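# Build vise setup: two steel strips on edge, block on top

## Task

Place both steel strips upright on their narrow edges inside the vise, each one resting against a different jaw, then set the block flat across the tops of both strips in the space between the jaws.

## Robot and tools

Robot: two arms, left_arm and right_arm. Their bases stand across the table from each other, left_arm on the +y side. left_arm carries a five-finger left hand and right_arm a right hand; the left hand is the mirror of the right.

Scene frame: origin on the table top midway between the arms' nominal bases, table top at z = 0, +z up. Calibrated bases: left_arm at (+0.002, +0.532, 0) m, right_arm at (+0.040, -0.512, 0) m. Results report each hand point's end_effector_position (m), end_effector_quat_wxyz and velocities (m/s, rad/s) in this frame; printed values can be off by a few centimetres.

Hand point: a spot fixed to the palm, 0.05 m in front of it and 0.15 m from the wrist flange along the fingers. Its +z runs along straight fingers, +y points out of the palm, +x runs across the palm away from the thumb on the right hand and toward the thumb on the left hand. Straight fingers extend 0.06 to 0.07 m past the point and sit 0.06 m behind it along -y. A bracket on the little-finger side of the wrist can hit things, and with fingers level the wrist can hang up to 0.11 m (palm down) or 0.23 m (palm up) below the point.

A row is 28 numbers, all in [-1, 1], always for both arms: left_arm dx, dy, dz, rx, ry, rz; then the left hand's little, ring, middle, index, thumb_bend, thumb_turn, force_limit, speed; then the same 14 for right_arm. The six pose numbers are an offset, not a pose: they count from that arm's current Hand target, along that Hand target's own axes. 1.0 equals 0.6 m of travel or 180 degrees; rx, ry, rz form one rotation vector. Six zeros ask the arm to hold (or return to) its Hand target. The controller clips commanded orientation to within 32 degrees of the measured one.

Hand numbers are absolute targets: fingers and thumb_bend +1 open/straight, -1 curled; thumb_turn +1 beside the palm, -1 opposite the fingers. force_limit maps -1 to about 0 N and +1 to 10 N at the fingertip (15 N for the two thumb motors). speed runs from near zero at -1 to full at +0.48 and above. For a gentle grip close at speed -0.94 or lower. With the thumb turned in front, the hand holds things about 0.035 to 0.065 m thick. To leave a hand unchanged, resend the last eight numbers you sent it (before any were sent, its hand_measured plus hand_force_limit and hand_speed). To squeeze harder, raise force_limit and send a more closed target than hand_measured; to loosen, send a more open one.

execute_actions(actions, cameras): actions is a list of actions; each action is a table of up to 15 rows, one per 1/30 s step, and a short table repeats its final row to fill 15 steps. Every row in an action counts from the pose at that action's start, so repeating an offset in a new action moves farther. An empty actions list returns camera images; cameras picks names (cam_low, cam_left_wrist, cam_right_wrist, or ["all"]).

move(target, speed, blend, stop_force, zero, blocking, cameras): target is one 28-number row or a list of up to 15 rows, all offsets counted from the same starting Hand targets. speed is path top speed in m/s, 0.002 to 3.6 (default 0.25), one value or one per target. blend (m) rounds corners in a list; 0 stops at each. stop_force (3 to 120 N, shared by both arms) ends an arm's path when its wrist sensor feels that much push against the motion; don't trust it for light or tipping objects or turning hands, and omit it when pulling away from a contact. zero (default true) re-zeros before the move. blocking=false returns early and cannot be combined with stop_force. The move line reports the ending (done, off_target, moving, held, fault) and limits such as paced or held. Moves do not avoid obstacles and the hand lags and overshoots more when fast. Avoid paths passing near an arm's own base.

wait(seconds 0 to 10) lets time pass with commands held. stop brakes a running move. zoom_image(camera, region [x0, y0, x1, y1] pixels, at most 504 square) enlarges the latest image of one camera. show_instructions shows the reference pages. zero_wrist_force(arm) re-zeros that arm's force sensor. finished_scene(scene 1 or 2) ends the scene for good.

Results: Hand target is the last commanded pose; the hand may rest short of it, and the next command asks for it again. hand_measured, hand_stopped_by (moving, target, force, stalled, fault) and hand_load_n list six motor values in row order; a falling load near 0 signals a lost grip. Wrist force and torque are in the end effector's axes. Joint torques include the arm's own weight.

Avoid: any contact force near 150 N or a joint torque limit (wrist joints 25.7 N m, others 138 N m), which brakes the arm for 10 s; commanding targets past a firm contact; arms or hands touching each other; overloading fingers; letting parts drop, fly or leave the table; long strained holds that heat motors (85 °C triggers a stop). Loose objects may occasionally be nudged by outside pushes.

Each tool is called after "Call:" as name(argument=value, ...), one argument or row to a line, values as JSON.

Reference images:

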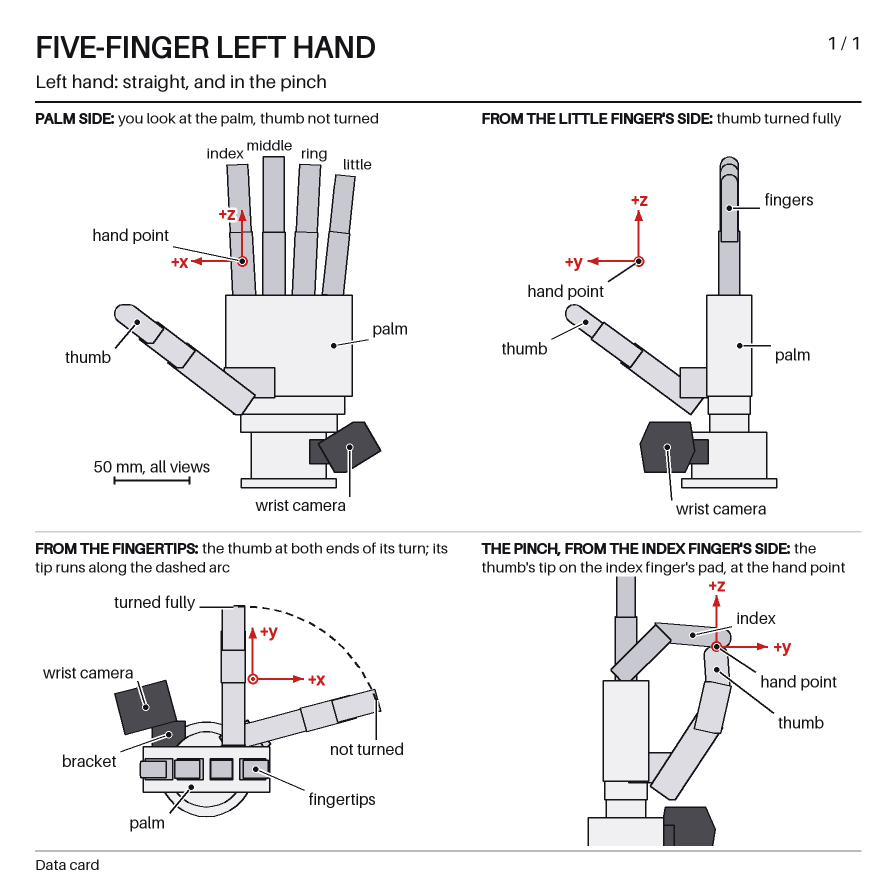

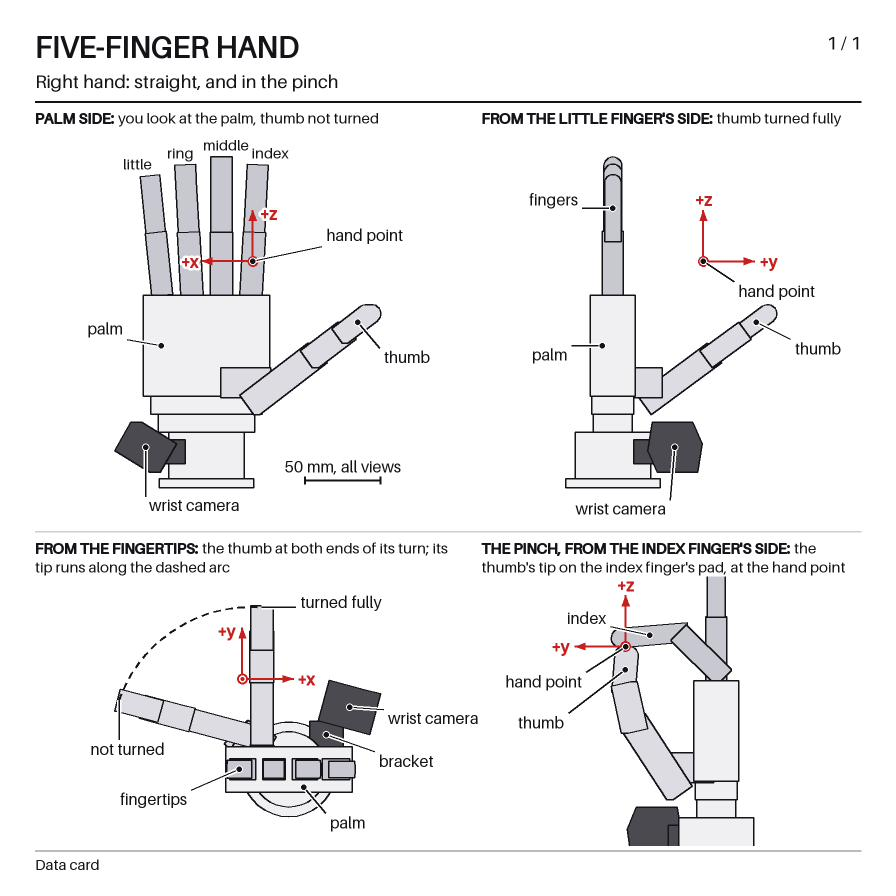

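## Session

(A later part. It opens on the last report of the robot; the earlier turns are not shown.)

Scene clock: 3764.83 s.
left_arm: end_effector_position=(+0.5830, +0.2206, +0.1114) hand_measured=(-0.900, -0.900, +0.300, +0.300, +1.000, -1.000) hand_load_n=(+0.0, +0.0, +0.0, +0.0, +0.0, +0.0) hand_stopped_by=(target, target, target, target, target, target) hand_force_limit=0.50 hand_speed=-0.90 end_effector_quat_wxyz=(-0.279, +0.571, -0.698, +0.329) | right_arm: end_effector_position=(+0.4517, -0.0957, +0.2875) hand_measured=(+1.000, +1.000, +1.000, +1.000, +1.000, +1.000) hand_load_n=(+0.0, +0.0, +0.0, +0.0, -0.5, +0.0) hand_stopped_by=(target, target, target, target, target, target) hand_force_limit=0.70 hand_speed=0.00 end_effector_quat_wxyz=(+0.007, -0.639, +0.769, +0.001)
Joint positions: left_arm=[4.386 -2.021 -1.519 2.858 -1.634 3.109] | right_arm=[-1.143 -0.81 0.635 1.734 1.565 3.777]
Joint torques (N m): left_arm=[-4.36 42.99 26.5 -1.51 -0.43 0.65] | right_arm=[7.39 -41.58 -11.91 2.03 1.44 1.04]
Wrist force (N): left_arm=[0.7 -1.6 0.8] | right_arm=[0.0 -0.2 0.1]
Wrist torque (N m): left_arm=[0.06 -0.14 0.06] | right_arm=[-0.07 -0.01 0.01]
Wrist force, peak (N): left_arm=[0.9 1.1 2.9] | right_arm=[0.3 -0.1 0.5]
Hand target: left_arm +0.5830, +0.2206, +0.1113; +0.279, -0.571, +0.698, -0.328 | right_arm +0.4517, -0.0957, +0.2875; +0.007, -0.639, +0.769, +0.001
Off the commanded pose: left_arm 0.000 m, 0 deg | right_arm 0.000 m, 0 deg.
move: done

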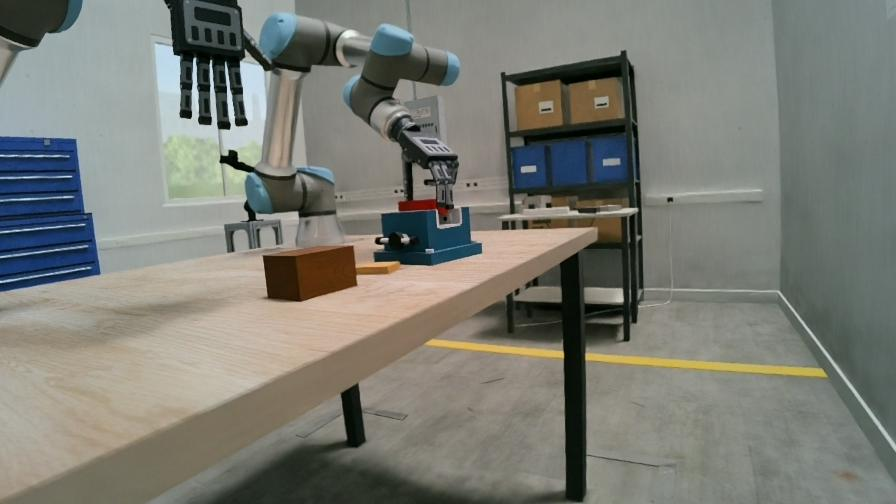

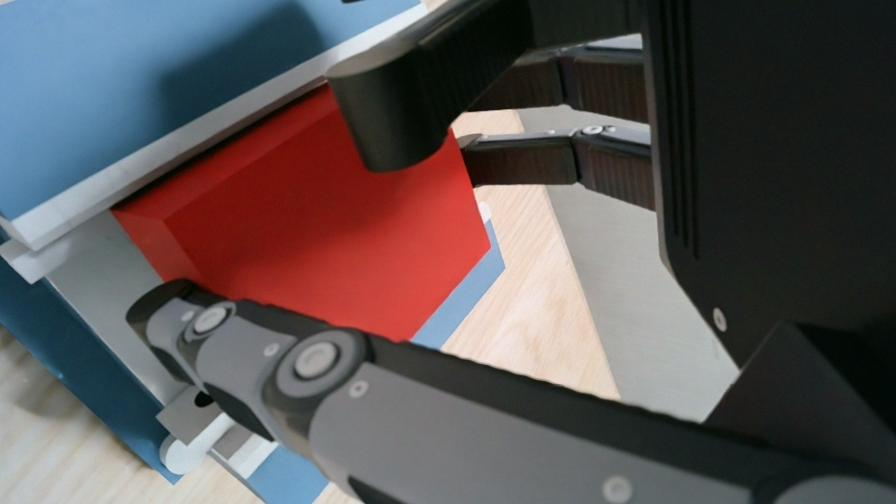

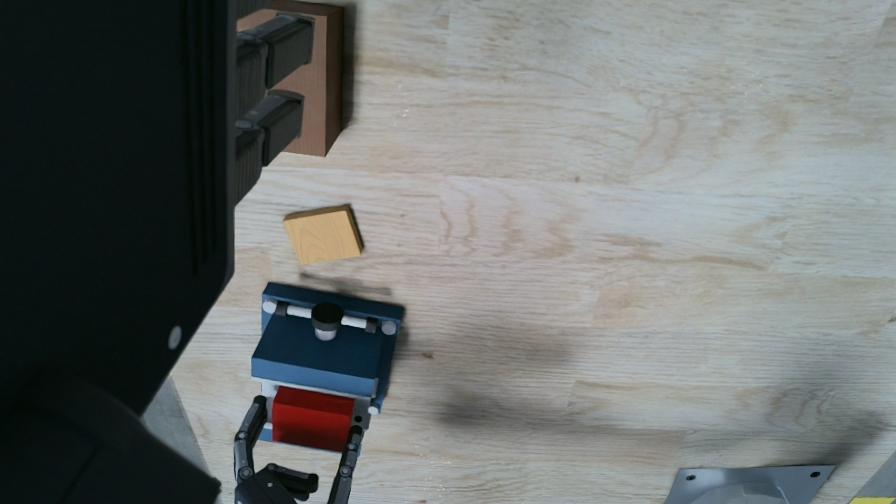

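Call:
move(
  target=[
    [0,0.0037,-0.0047,0,0,0,-0.9,-0.9,0.3,0.3,1,-1,0.5,-0.9, 0,0,0,0,0,0,1,1,1,1,1,1,0.7,0],
  ],
  speed=0.01,
  cameras=["cam_left_wrist"],
)

Call:
move(
  target=[
    [-0.0006,-0.0324,-0.0261,0,0,0,-0.9,-0.9,0.3,0.3,1,-1,0.5,-0.9, 0,0,0,0,0,0,1,1,1,1,1,1,0.7,0],
    [-0.0035,-0.1945,-0.1566,0,0,0,-0.9,-0.9,0.3,0.3,1,-1,0.5,-0.9, 0,0,0,0,0,0,1,1,1,1,1,1,0.7,0],
  ],
  speed=[0.02,0.1],
  blend=[0.005,0],
  cameras=["cam_right_wrist","cam_low","cam_left_wrist"],
)

Call:
zoom_image(
  camera="cam_low",
  region=[380, 180, 480, 260],
)

Call:
zoom_image(
  camera="cam_right_wrist",
  region=[225, 350, 405, 490],
)

Scene clock: 3774.47 s.
left_arm: end_effector_position=(+0.5795, +0.2213, +0.1114) hand_measured=(-0.900, -0.900, +0.300, +0.300, +1.000, -1.000) hand_load_n=(+0.0, +0.0, +0.0, +0.0, +0.0, +0.0) hand_stopped_by=(target, target, target, target, target, target) hand_force_limit=0.50 hand_speed=-0.90 end_effector_quat_wxyz=(-0.279, +0.571, -0.698, +0.328) | right_arm: end_effector_position=(+0.4517, -0.0957, +0.2875) hand_measured=(+1.000, +1.000, +1.000, +1.000, +1.000, +1.000) hand_load_n=(+0.0, +0.0, +0.0, +0.0, +0.0, +0.0) hand_stopped_by=(target, target, target, target, target, target) hand_force_limit=0.70 hand_speed=0.00 end_effector_quat_wxyz=(+0.007, -0.639, +0.769, +0.001)
Joint positions: left_arm=[4.385 -2.013 -1.53 2.862 -1.634 3.109] | right_arm=[-1.143 -0.81 0.635 1.734 1.565 3.777]
Joint torques (N m): left_arm=[-5.99 45.74 12.86 1.58 -2.38 -2.25] | right_arm=[7.42 -41.77 -11.63 2.17 1.56 1.09]
Wrist force (N): left_arm=[1.0 -1.7 0.9] | right_arm=[0.0 -0.3 0.0]
Wrist torque (N m): left_arm=[0.04 -0.18 0.13] | right_arm=[-0.07 0.00 0.01]
Wrist force, peak (N): left_arm=[1.0 -2.1 1.0] | right_arm=[0.3 -0.3 0.4]
Hand target: left_arm +0.5794, +0.2213, +0.1114; +0.279, -0.571, +0.698, -0.328 | right_arm +0.4517, -0.0957, +0.2875; +0.007, -0.639, +0.769, +0.001
Off the commanded pose: left_arm 0.000 m, 0 deg | right_arm 0.000 m, 0 deg.
move: done
Images, in order (width x height): cam_left_wrist 896x504.

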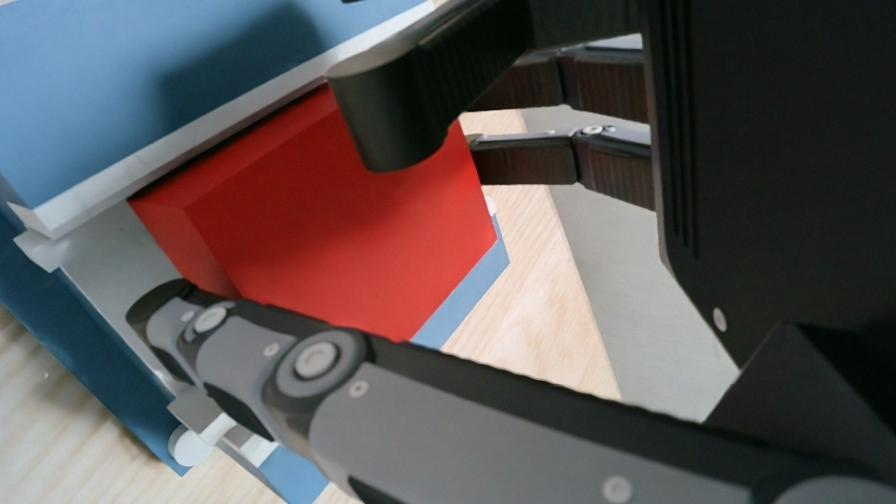

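Scene clock: 3777.47 s.
left_arm: end_effector_position=(+0.5797, +0.2212, +0.2612) hand_measured=(-0.900, -0.900, +0.300, +0.300, +1.000, -1.000) hand_load_n=(+0.0, +0.0, +0.0, +0.0, +0.0, +0.0) hand_stopped_by=(target, target, target, target, target, target) hand_force_limit=0.50 hand_speed=-0.90 end_effector_quat_wxyz=(-0.279, +0.571, -0.698, +0.329) | right_arm: end_effector_position=(+0.4517, -0.0957, +0.2875) hand_measured=(+1.000, +1.000, +1.000, +1.000, +1.000, +1.000) hand_load_n=(+0.0, +0.0, +0.0, +0.0, +0.0, +0.0) hand_stopped_by=(target, target, target, target, target, target) hand_force_limit=0.70 hand_speed=0.00 end_effector_quat_wxyz=(+0.007, -0.639, +0.769, +0.001)
Joint positions: left_arm=[4.385 -1.935 -1.249 2.503 -1.634 3.109] | right_arm=[-1.143 -0.81 0.635 1.734 1.565 3.777]
Joint torques (N m): left_arm=[-5.14 24.43 29.91 -2.36 -2.17 -1.77] | right_arm=[7.71 -42.51 -11.77 2.1 1.37 1.02]
Wrist force (N): left_arm=[0.7 -1.9 0.9] | right_arm=[0.1 -0.3 0.1]
Wrist torque (N m): left_arm=[0.01 -0.15 0.12] | right_arm=[-0.08 -0.02 0.01]
Wrist force, peak (N): left_arm=[0.9 -2.3 0.8] | right_arm=[0.2 -0.5 0.3]
Hand target: left_arm +0.5797, +0.2212, +0.2612; +0.279, -0.571, +0.698, -0.328 | right_arm +0.4517, -0.0957, +0.2875; +0.007, -0.639, +0.769, +0.001
Off the commanded pose: left_arm 0.000 m, 0 deg | right_arm 0.000 m, 0 deg.
move: done

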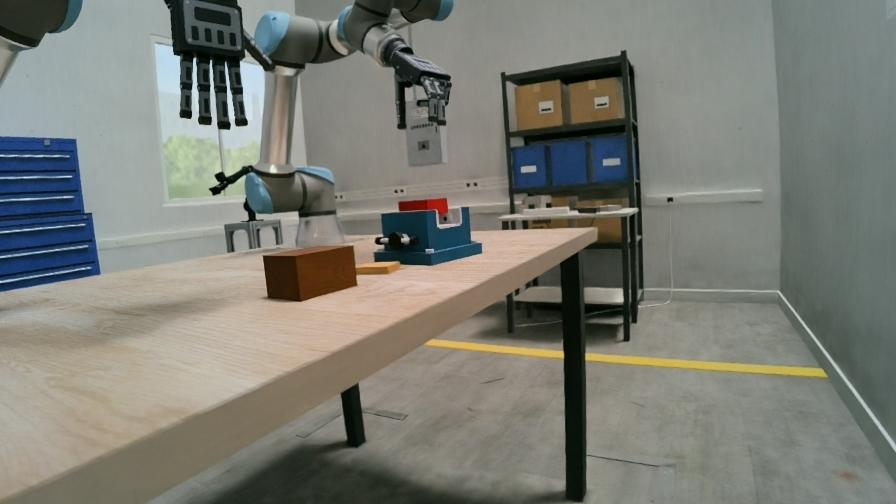

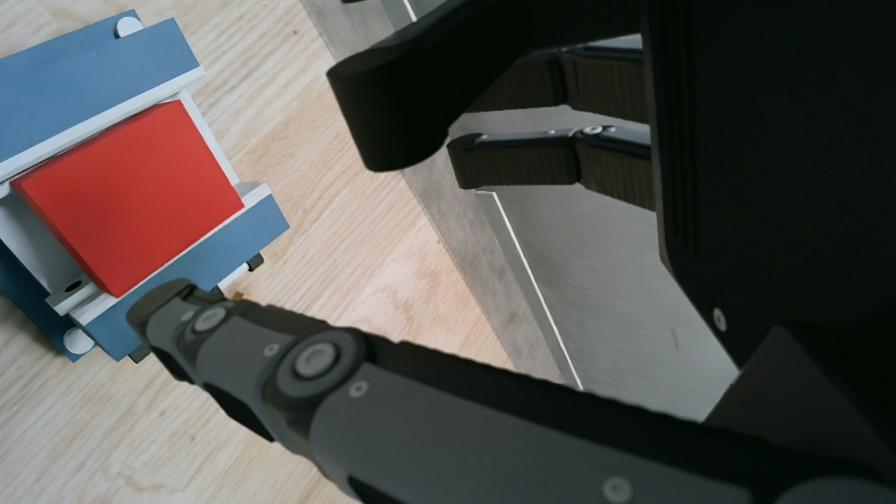

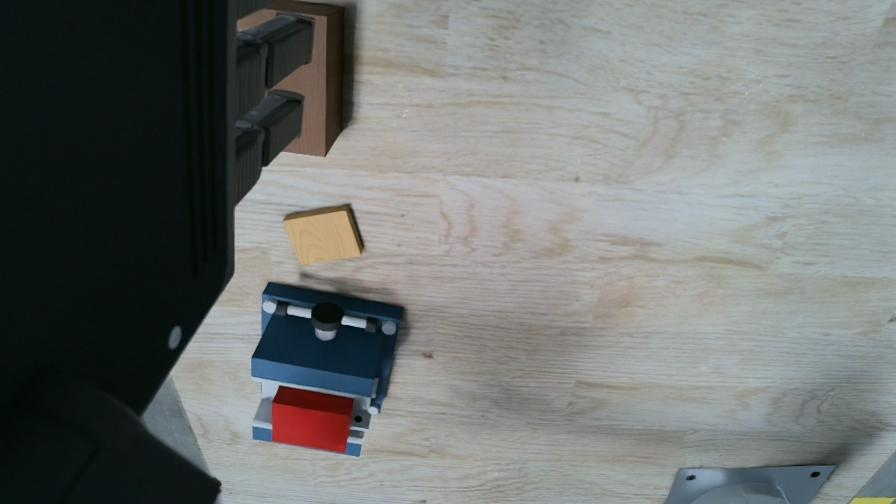

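Scaled by 5.040.

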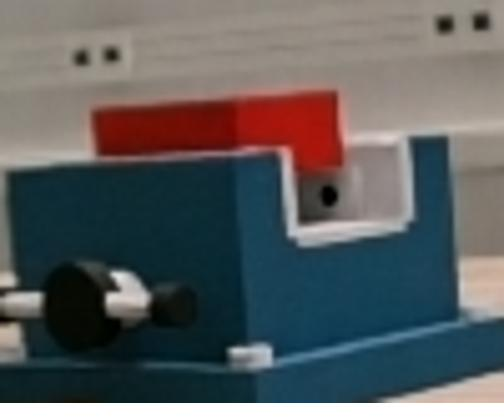

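Scaled by 2.800.

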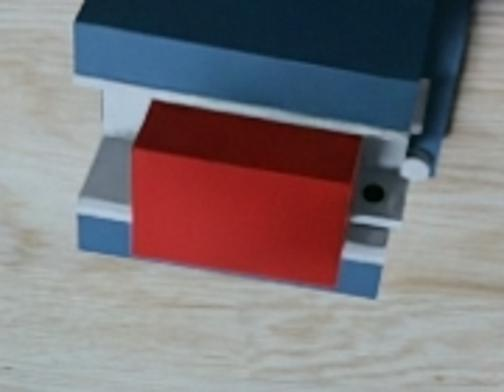

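Call:
zoom_image(
  camera="cam_left_wrist",
  region=[0, 60, 300, 360],
)

Scaled by 1.680.

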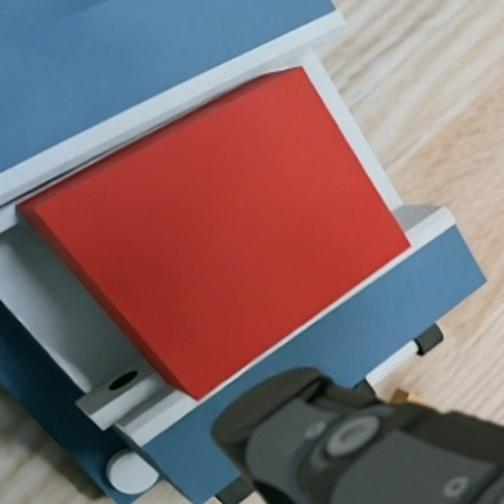

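Call:
zoom_image(
  camera="cam_left_wrist",
  region=[30, 250, 130, 350],
)

Call:
zoom_image(
  camera="cam_right_wrist",
  region=[335, 385, 385, 465],
)

Scaled by 5.040.

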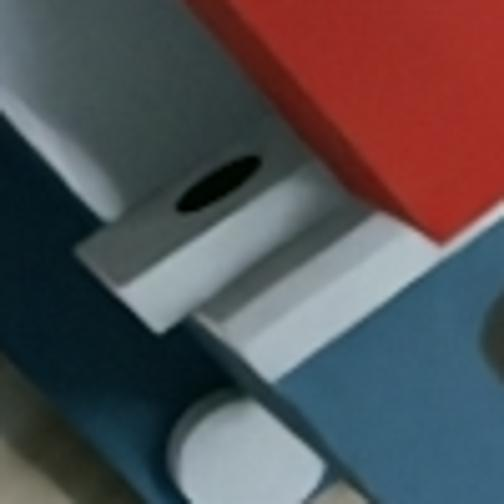

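Scaled by 6.300.

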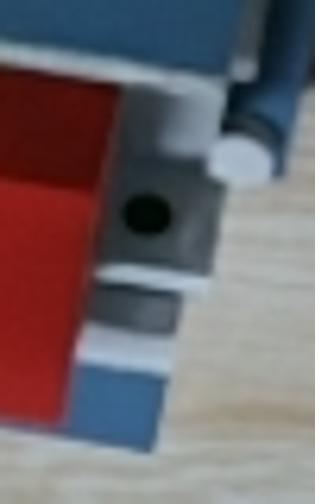

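Call:
zoom_image(
  camera="cam_low",
  region=[390, 185, 480, 235],
)

Scaled by 5.600.

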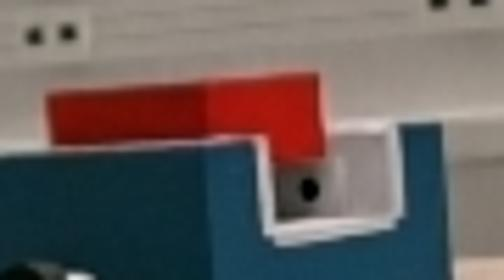

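Call:
move(
  target=[
    [-0.2385,-0.0357,-0.3705,-0.285,0,0,-0.9,-0.9,0.3,0.3,1,1,0.5,0, 0,0,0,0,0,0,1,1,1,1,1,1,0.7,0],
  ],
  speed=0.3,
  cameras=["cam_left_wrist","cam_right_wrist"],
)

Scene clock: 3813.57 s.
left_arm: end_effector_position=(+0.4501, +0.3899, +0.4196) hand_measured=(-0.900, -0.900, +0.300, +0.300, +1.000, +1.000) hand_load_n=(+0.0, +0.0, +0.0, +0.0, +0.0, +0.0) hand_stopped_by=(target, target, target, target, target, target) hand_force_limit=0.50 hand_speed=0.00 end_effector_quat_wxyz=(-0.004, +0.636, -0.772, -0.006) | right_arm: end_effector_position=(+0.4517, -0.0957, +0.2875) hand_measured=(+1.000, +1.000, +1.000, +1.000, +1.000, +1.000) hand_load_n=(+0.0, +0.0, +0.0, +0.0, +0.0, +0.0) hand_stopped_by=(target, target, target, target, target, target) hand_force_limit=0.70 hand_speed=0.00 end_effector_quat_wxyz=(+0.007, -0.639, +0.769, +0.001)
Joint positions: left_arm=[4.66 -2.224 -0.469 1.122 -1.586 3.346] | right_arm=[-1.143 -0.81 0.635 1.734 1.565 3.777]
Joint torques (N m): left_arm=[7.04 31.5 25.74 -4.26 -2.29 2.36] | right_arm=[7.16 -42.32 -12.18 2.06 1.42 1.16]
Wrist force (N): left_arm=[0.2 -0.1 0.2] | right_arm=[0.2 -0.3 0.3]
Wrist torque (N m): left_arm=[0.03 -0.04 0.01] | right_arm=[-0.09 -0.05 0.02]
Wrist force, peak (N): left_arm=[1.1 -2.1 1.2] | right_arm=[0.6 -0.1 0.3]
Hand target: left_arm +0.4501, +0.3899, +0.4196; +0.004, -0.636, +0.772, +0.006 | right_arm +0.4517, -0.0957, +0.2875; +0.007, -0.639, +0.769, +0.001
Off the commanded pose: left_arm 0.000 m, 0 deg | right_arm 0.000 m, 0 deg.
move: done
Images, in order (width x height): cam_left_wrist 896x504, cam_right_wrist 896x504.

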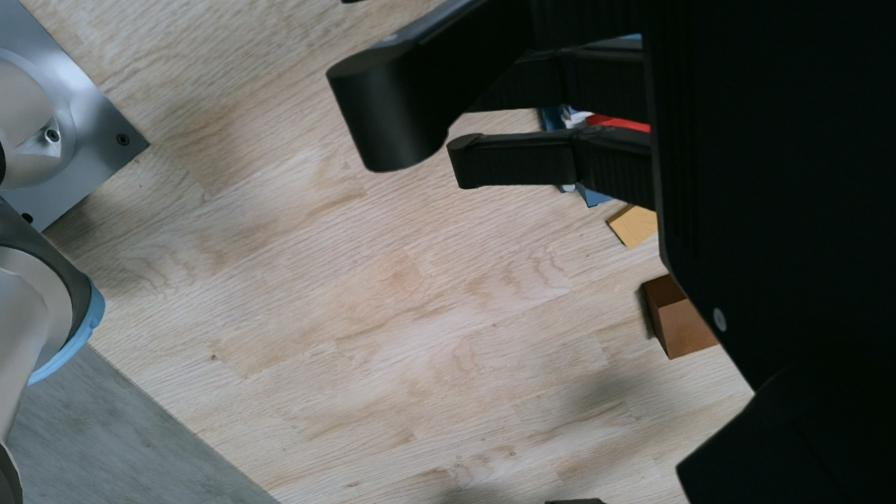

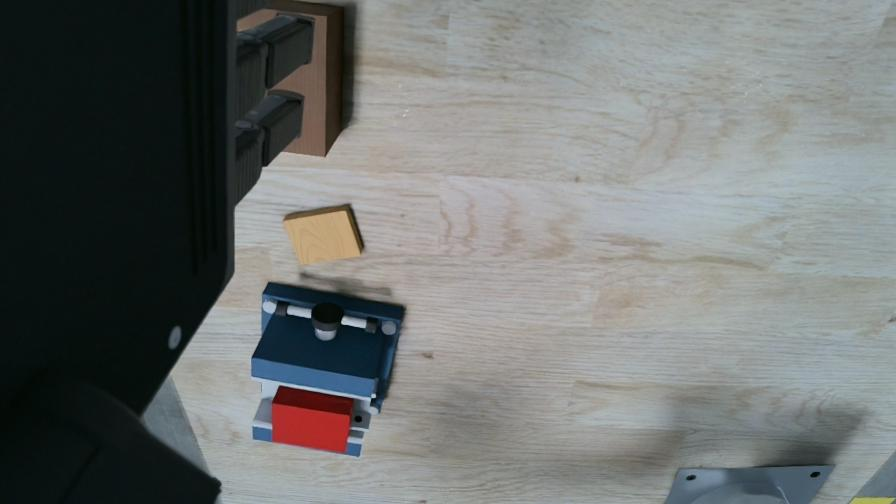

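Call:
move(
  target=[
    [0,0,0,0,0,-0.358,1,1,1,1,1,1,0.5,0, 0,0,0,0,0,0,1,1,1,1,1,1,0.7,0],
  ],
  speed=0.4,
  cameras=["cam_left_wrist"],
)

Call:
zoom_image(
  camera="cam_left_wrist",
  region=[340, 150, 500, 310],
)

Scene clock: 3820.03 s.
left_arm: end_effector_position=(+0.4501, +0.3900, +0.4196) hand_measured=(+1.000, +1.000, +1.000, +1.000, +1.000, +1.000) hand_load_n=(+0.0, +0.0, +0.0, +0.0, +0.0, +0.0) hand_stopped_by=(target, target, target, target, target, target) hand_force_limit=0.50 hand_speed=0.00 end_effector_quat_wxyz=(-0.007, +0.949, -0.314, -0.003) | right_arm: end_effector_position=(+0.4517, -0.0957, +0.2875) hand_measured=(+1.000, +1.000, +1.000, +1.000, +1.000, +1.000) hand_load_n=(+0.0, +0.0, +0.0, +0.0, +0.0, +0.0) hand_stopped_by=(target, target, target, target, target, target) hand_force_limit=0.70 hand_speed=0.00 end_effector_quat_wxyz=(+0.007, -0.639, +0.769, +0.001)
Joint positions: left_arm=[4.767 -1.992 -0.838 1.259 -1.586 2.329] | right_arm=[-1.143 -0.81 0.635 1.734 1.565 3.777]
Joint torques (N m): left_arm=[3.33 43.72 11.67 -0.33 -2.45 -2.15] | right_arm=[7.1 -43.12 -11.58 2.17 1.36 1.08]
Wrist force (N): left_arm=[0.3 -0.4 -0.2] | right_arm=[0.2 -0.3 0.3]
Wrist torque (N m): left_arm=[-0.04 -0.06 0.21] | right_arm=[-0.08 -0.04 0.02]
Wrist force, peak (N): left_arm=[0.6 -0.3 0.8] | right_arm=[0.5 -0.3 0.3]
Hand target: left_arm +0.4501, +0.3899, +0.4196; -0.007, +0.949, -0.314, -0.003 | right_arm +0.4517, -0.0957, +0.2875; +0.007, -0.639, +0.769, +0.001
Off the commanded pose: left_arm 0.000 m, 0 deg | right_arm 0.000 m, 0 deg.
move: done
Images, in order (width x height): cam_left_wrist 896x504.

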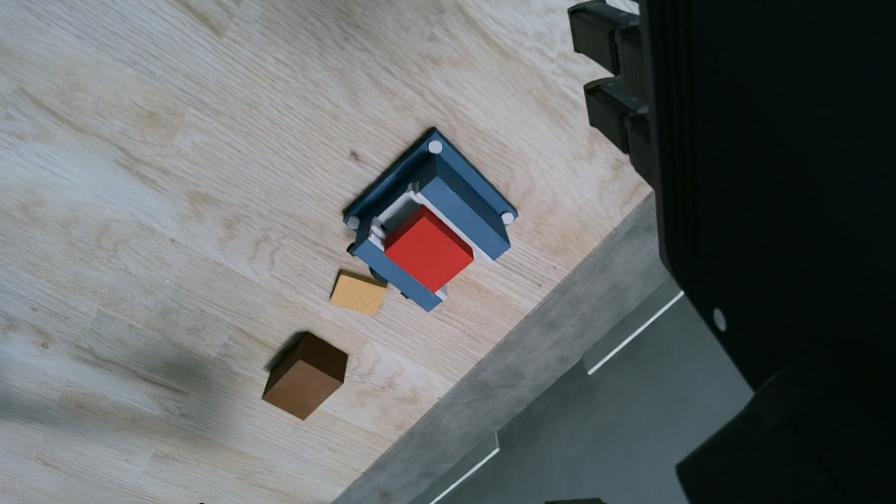

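Scaled by 3.150.

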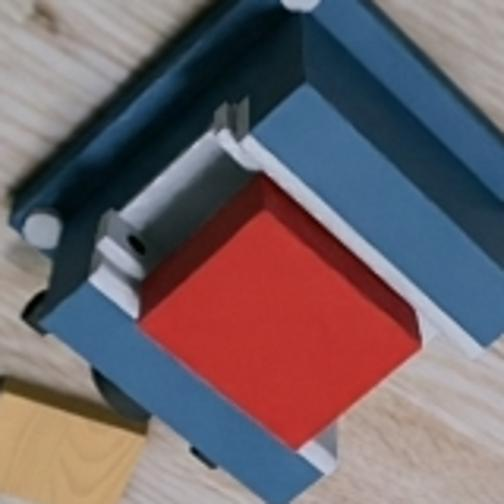

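Call:
zoom_image(
  camera="cam_left_wrist",
  region=[360, 205, 410, 255],
)

Call:
zoom_image(
  camera="cam_left_wrist",
  region=[430, 240, 510, 310],
)

Scaled by 10.080.

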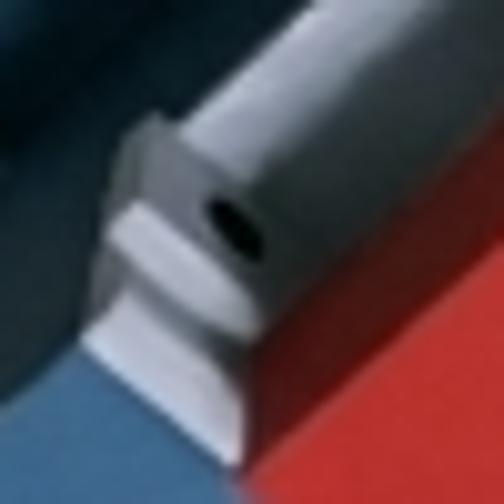

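Scaled by 6.300.

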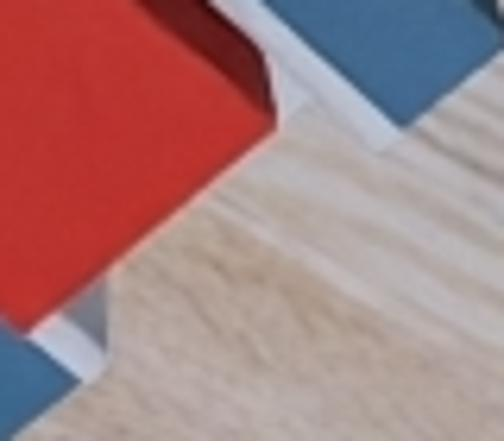

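Call:
finished_scene(
  scene=2,
)

The scene is finished: the task was done.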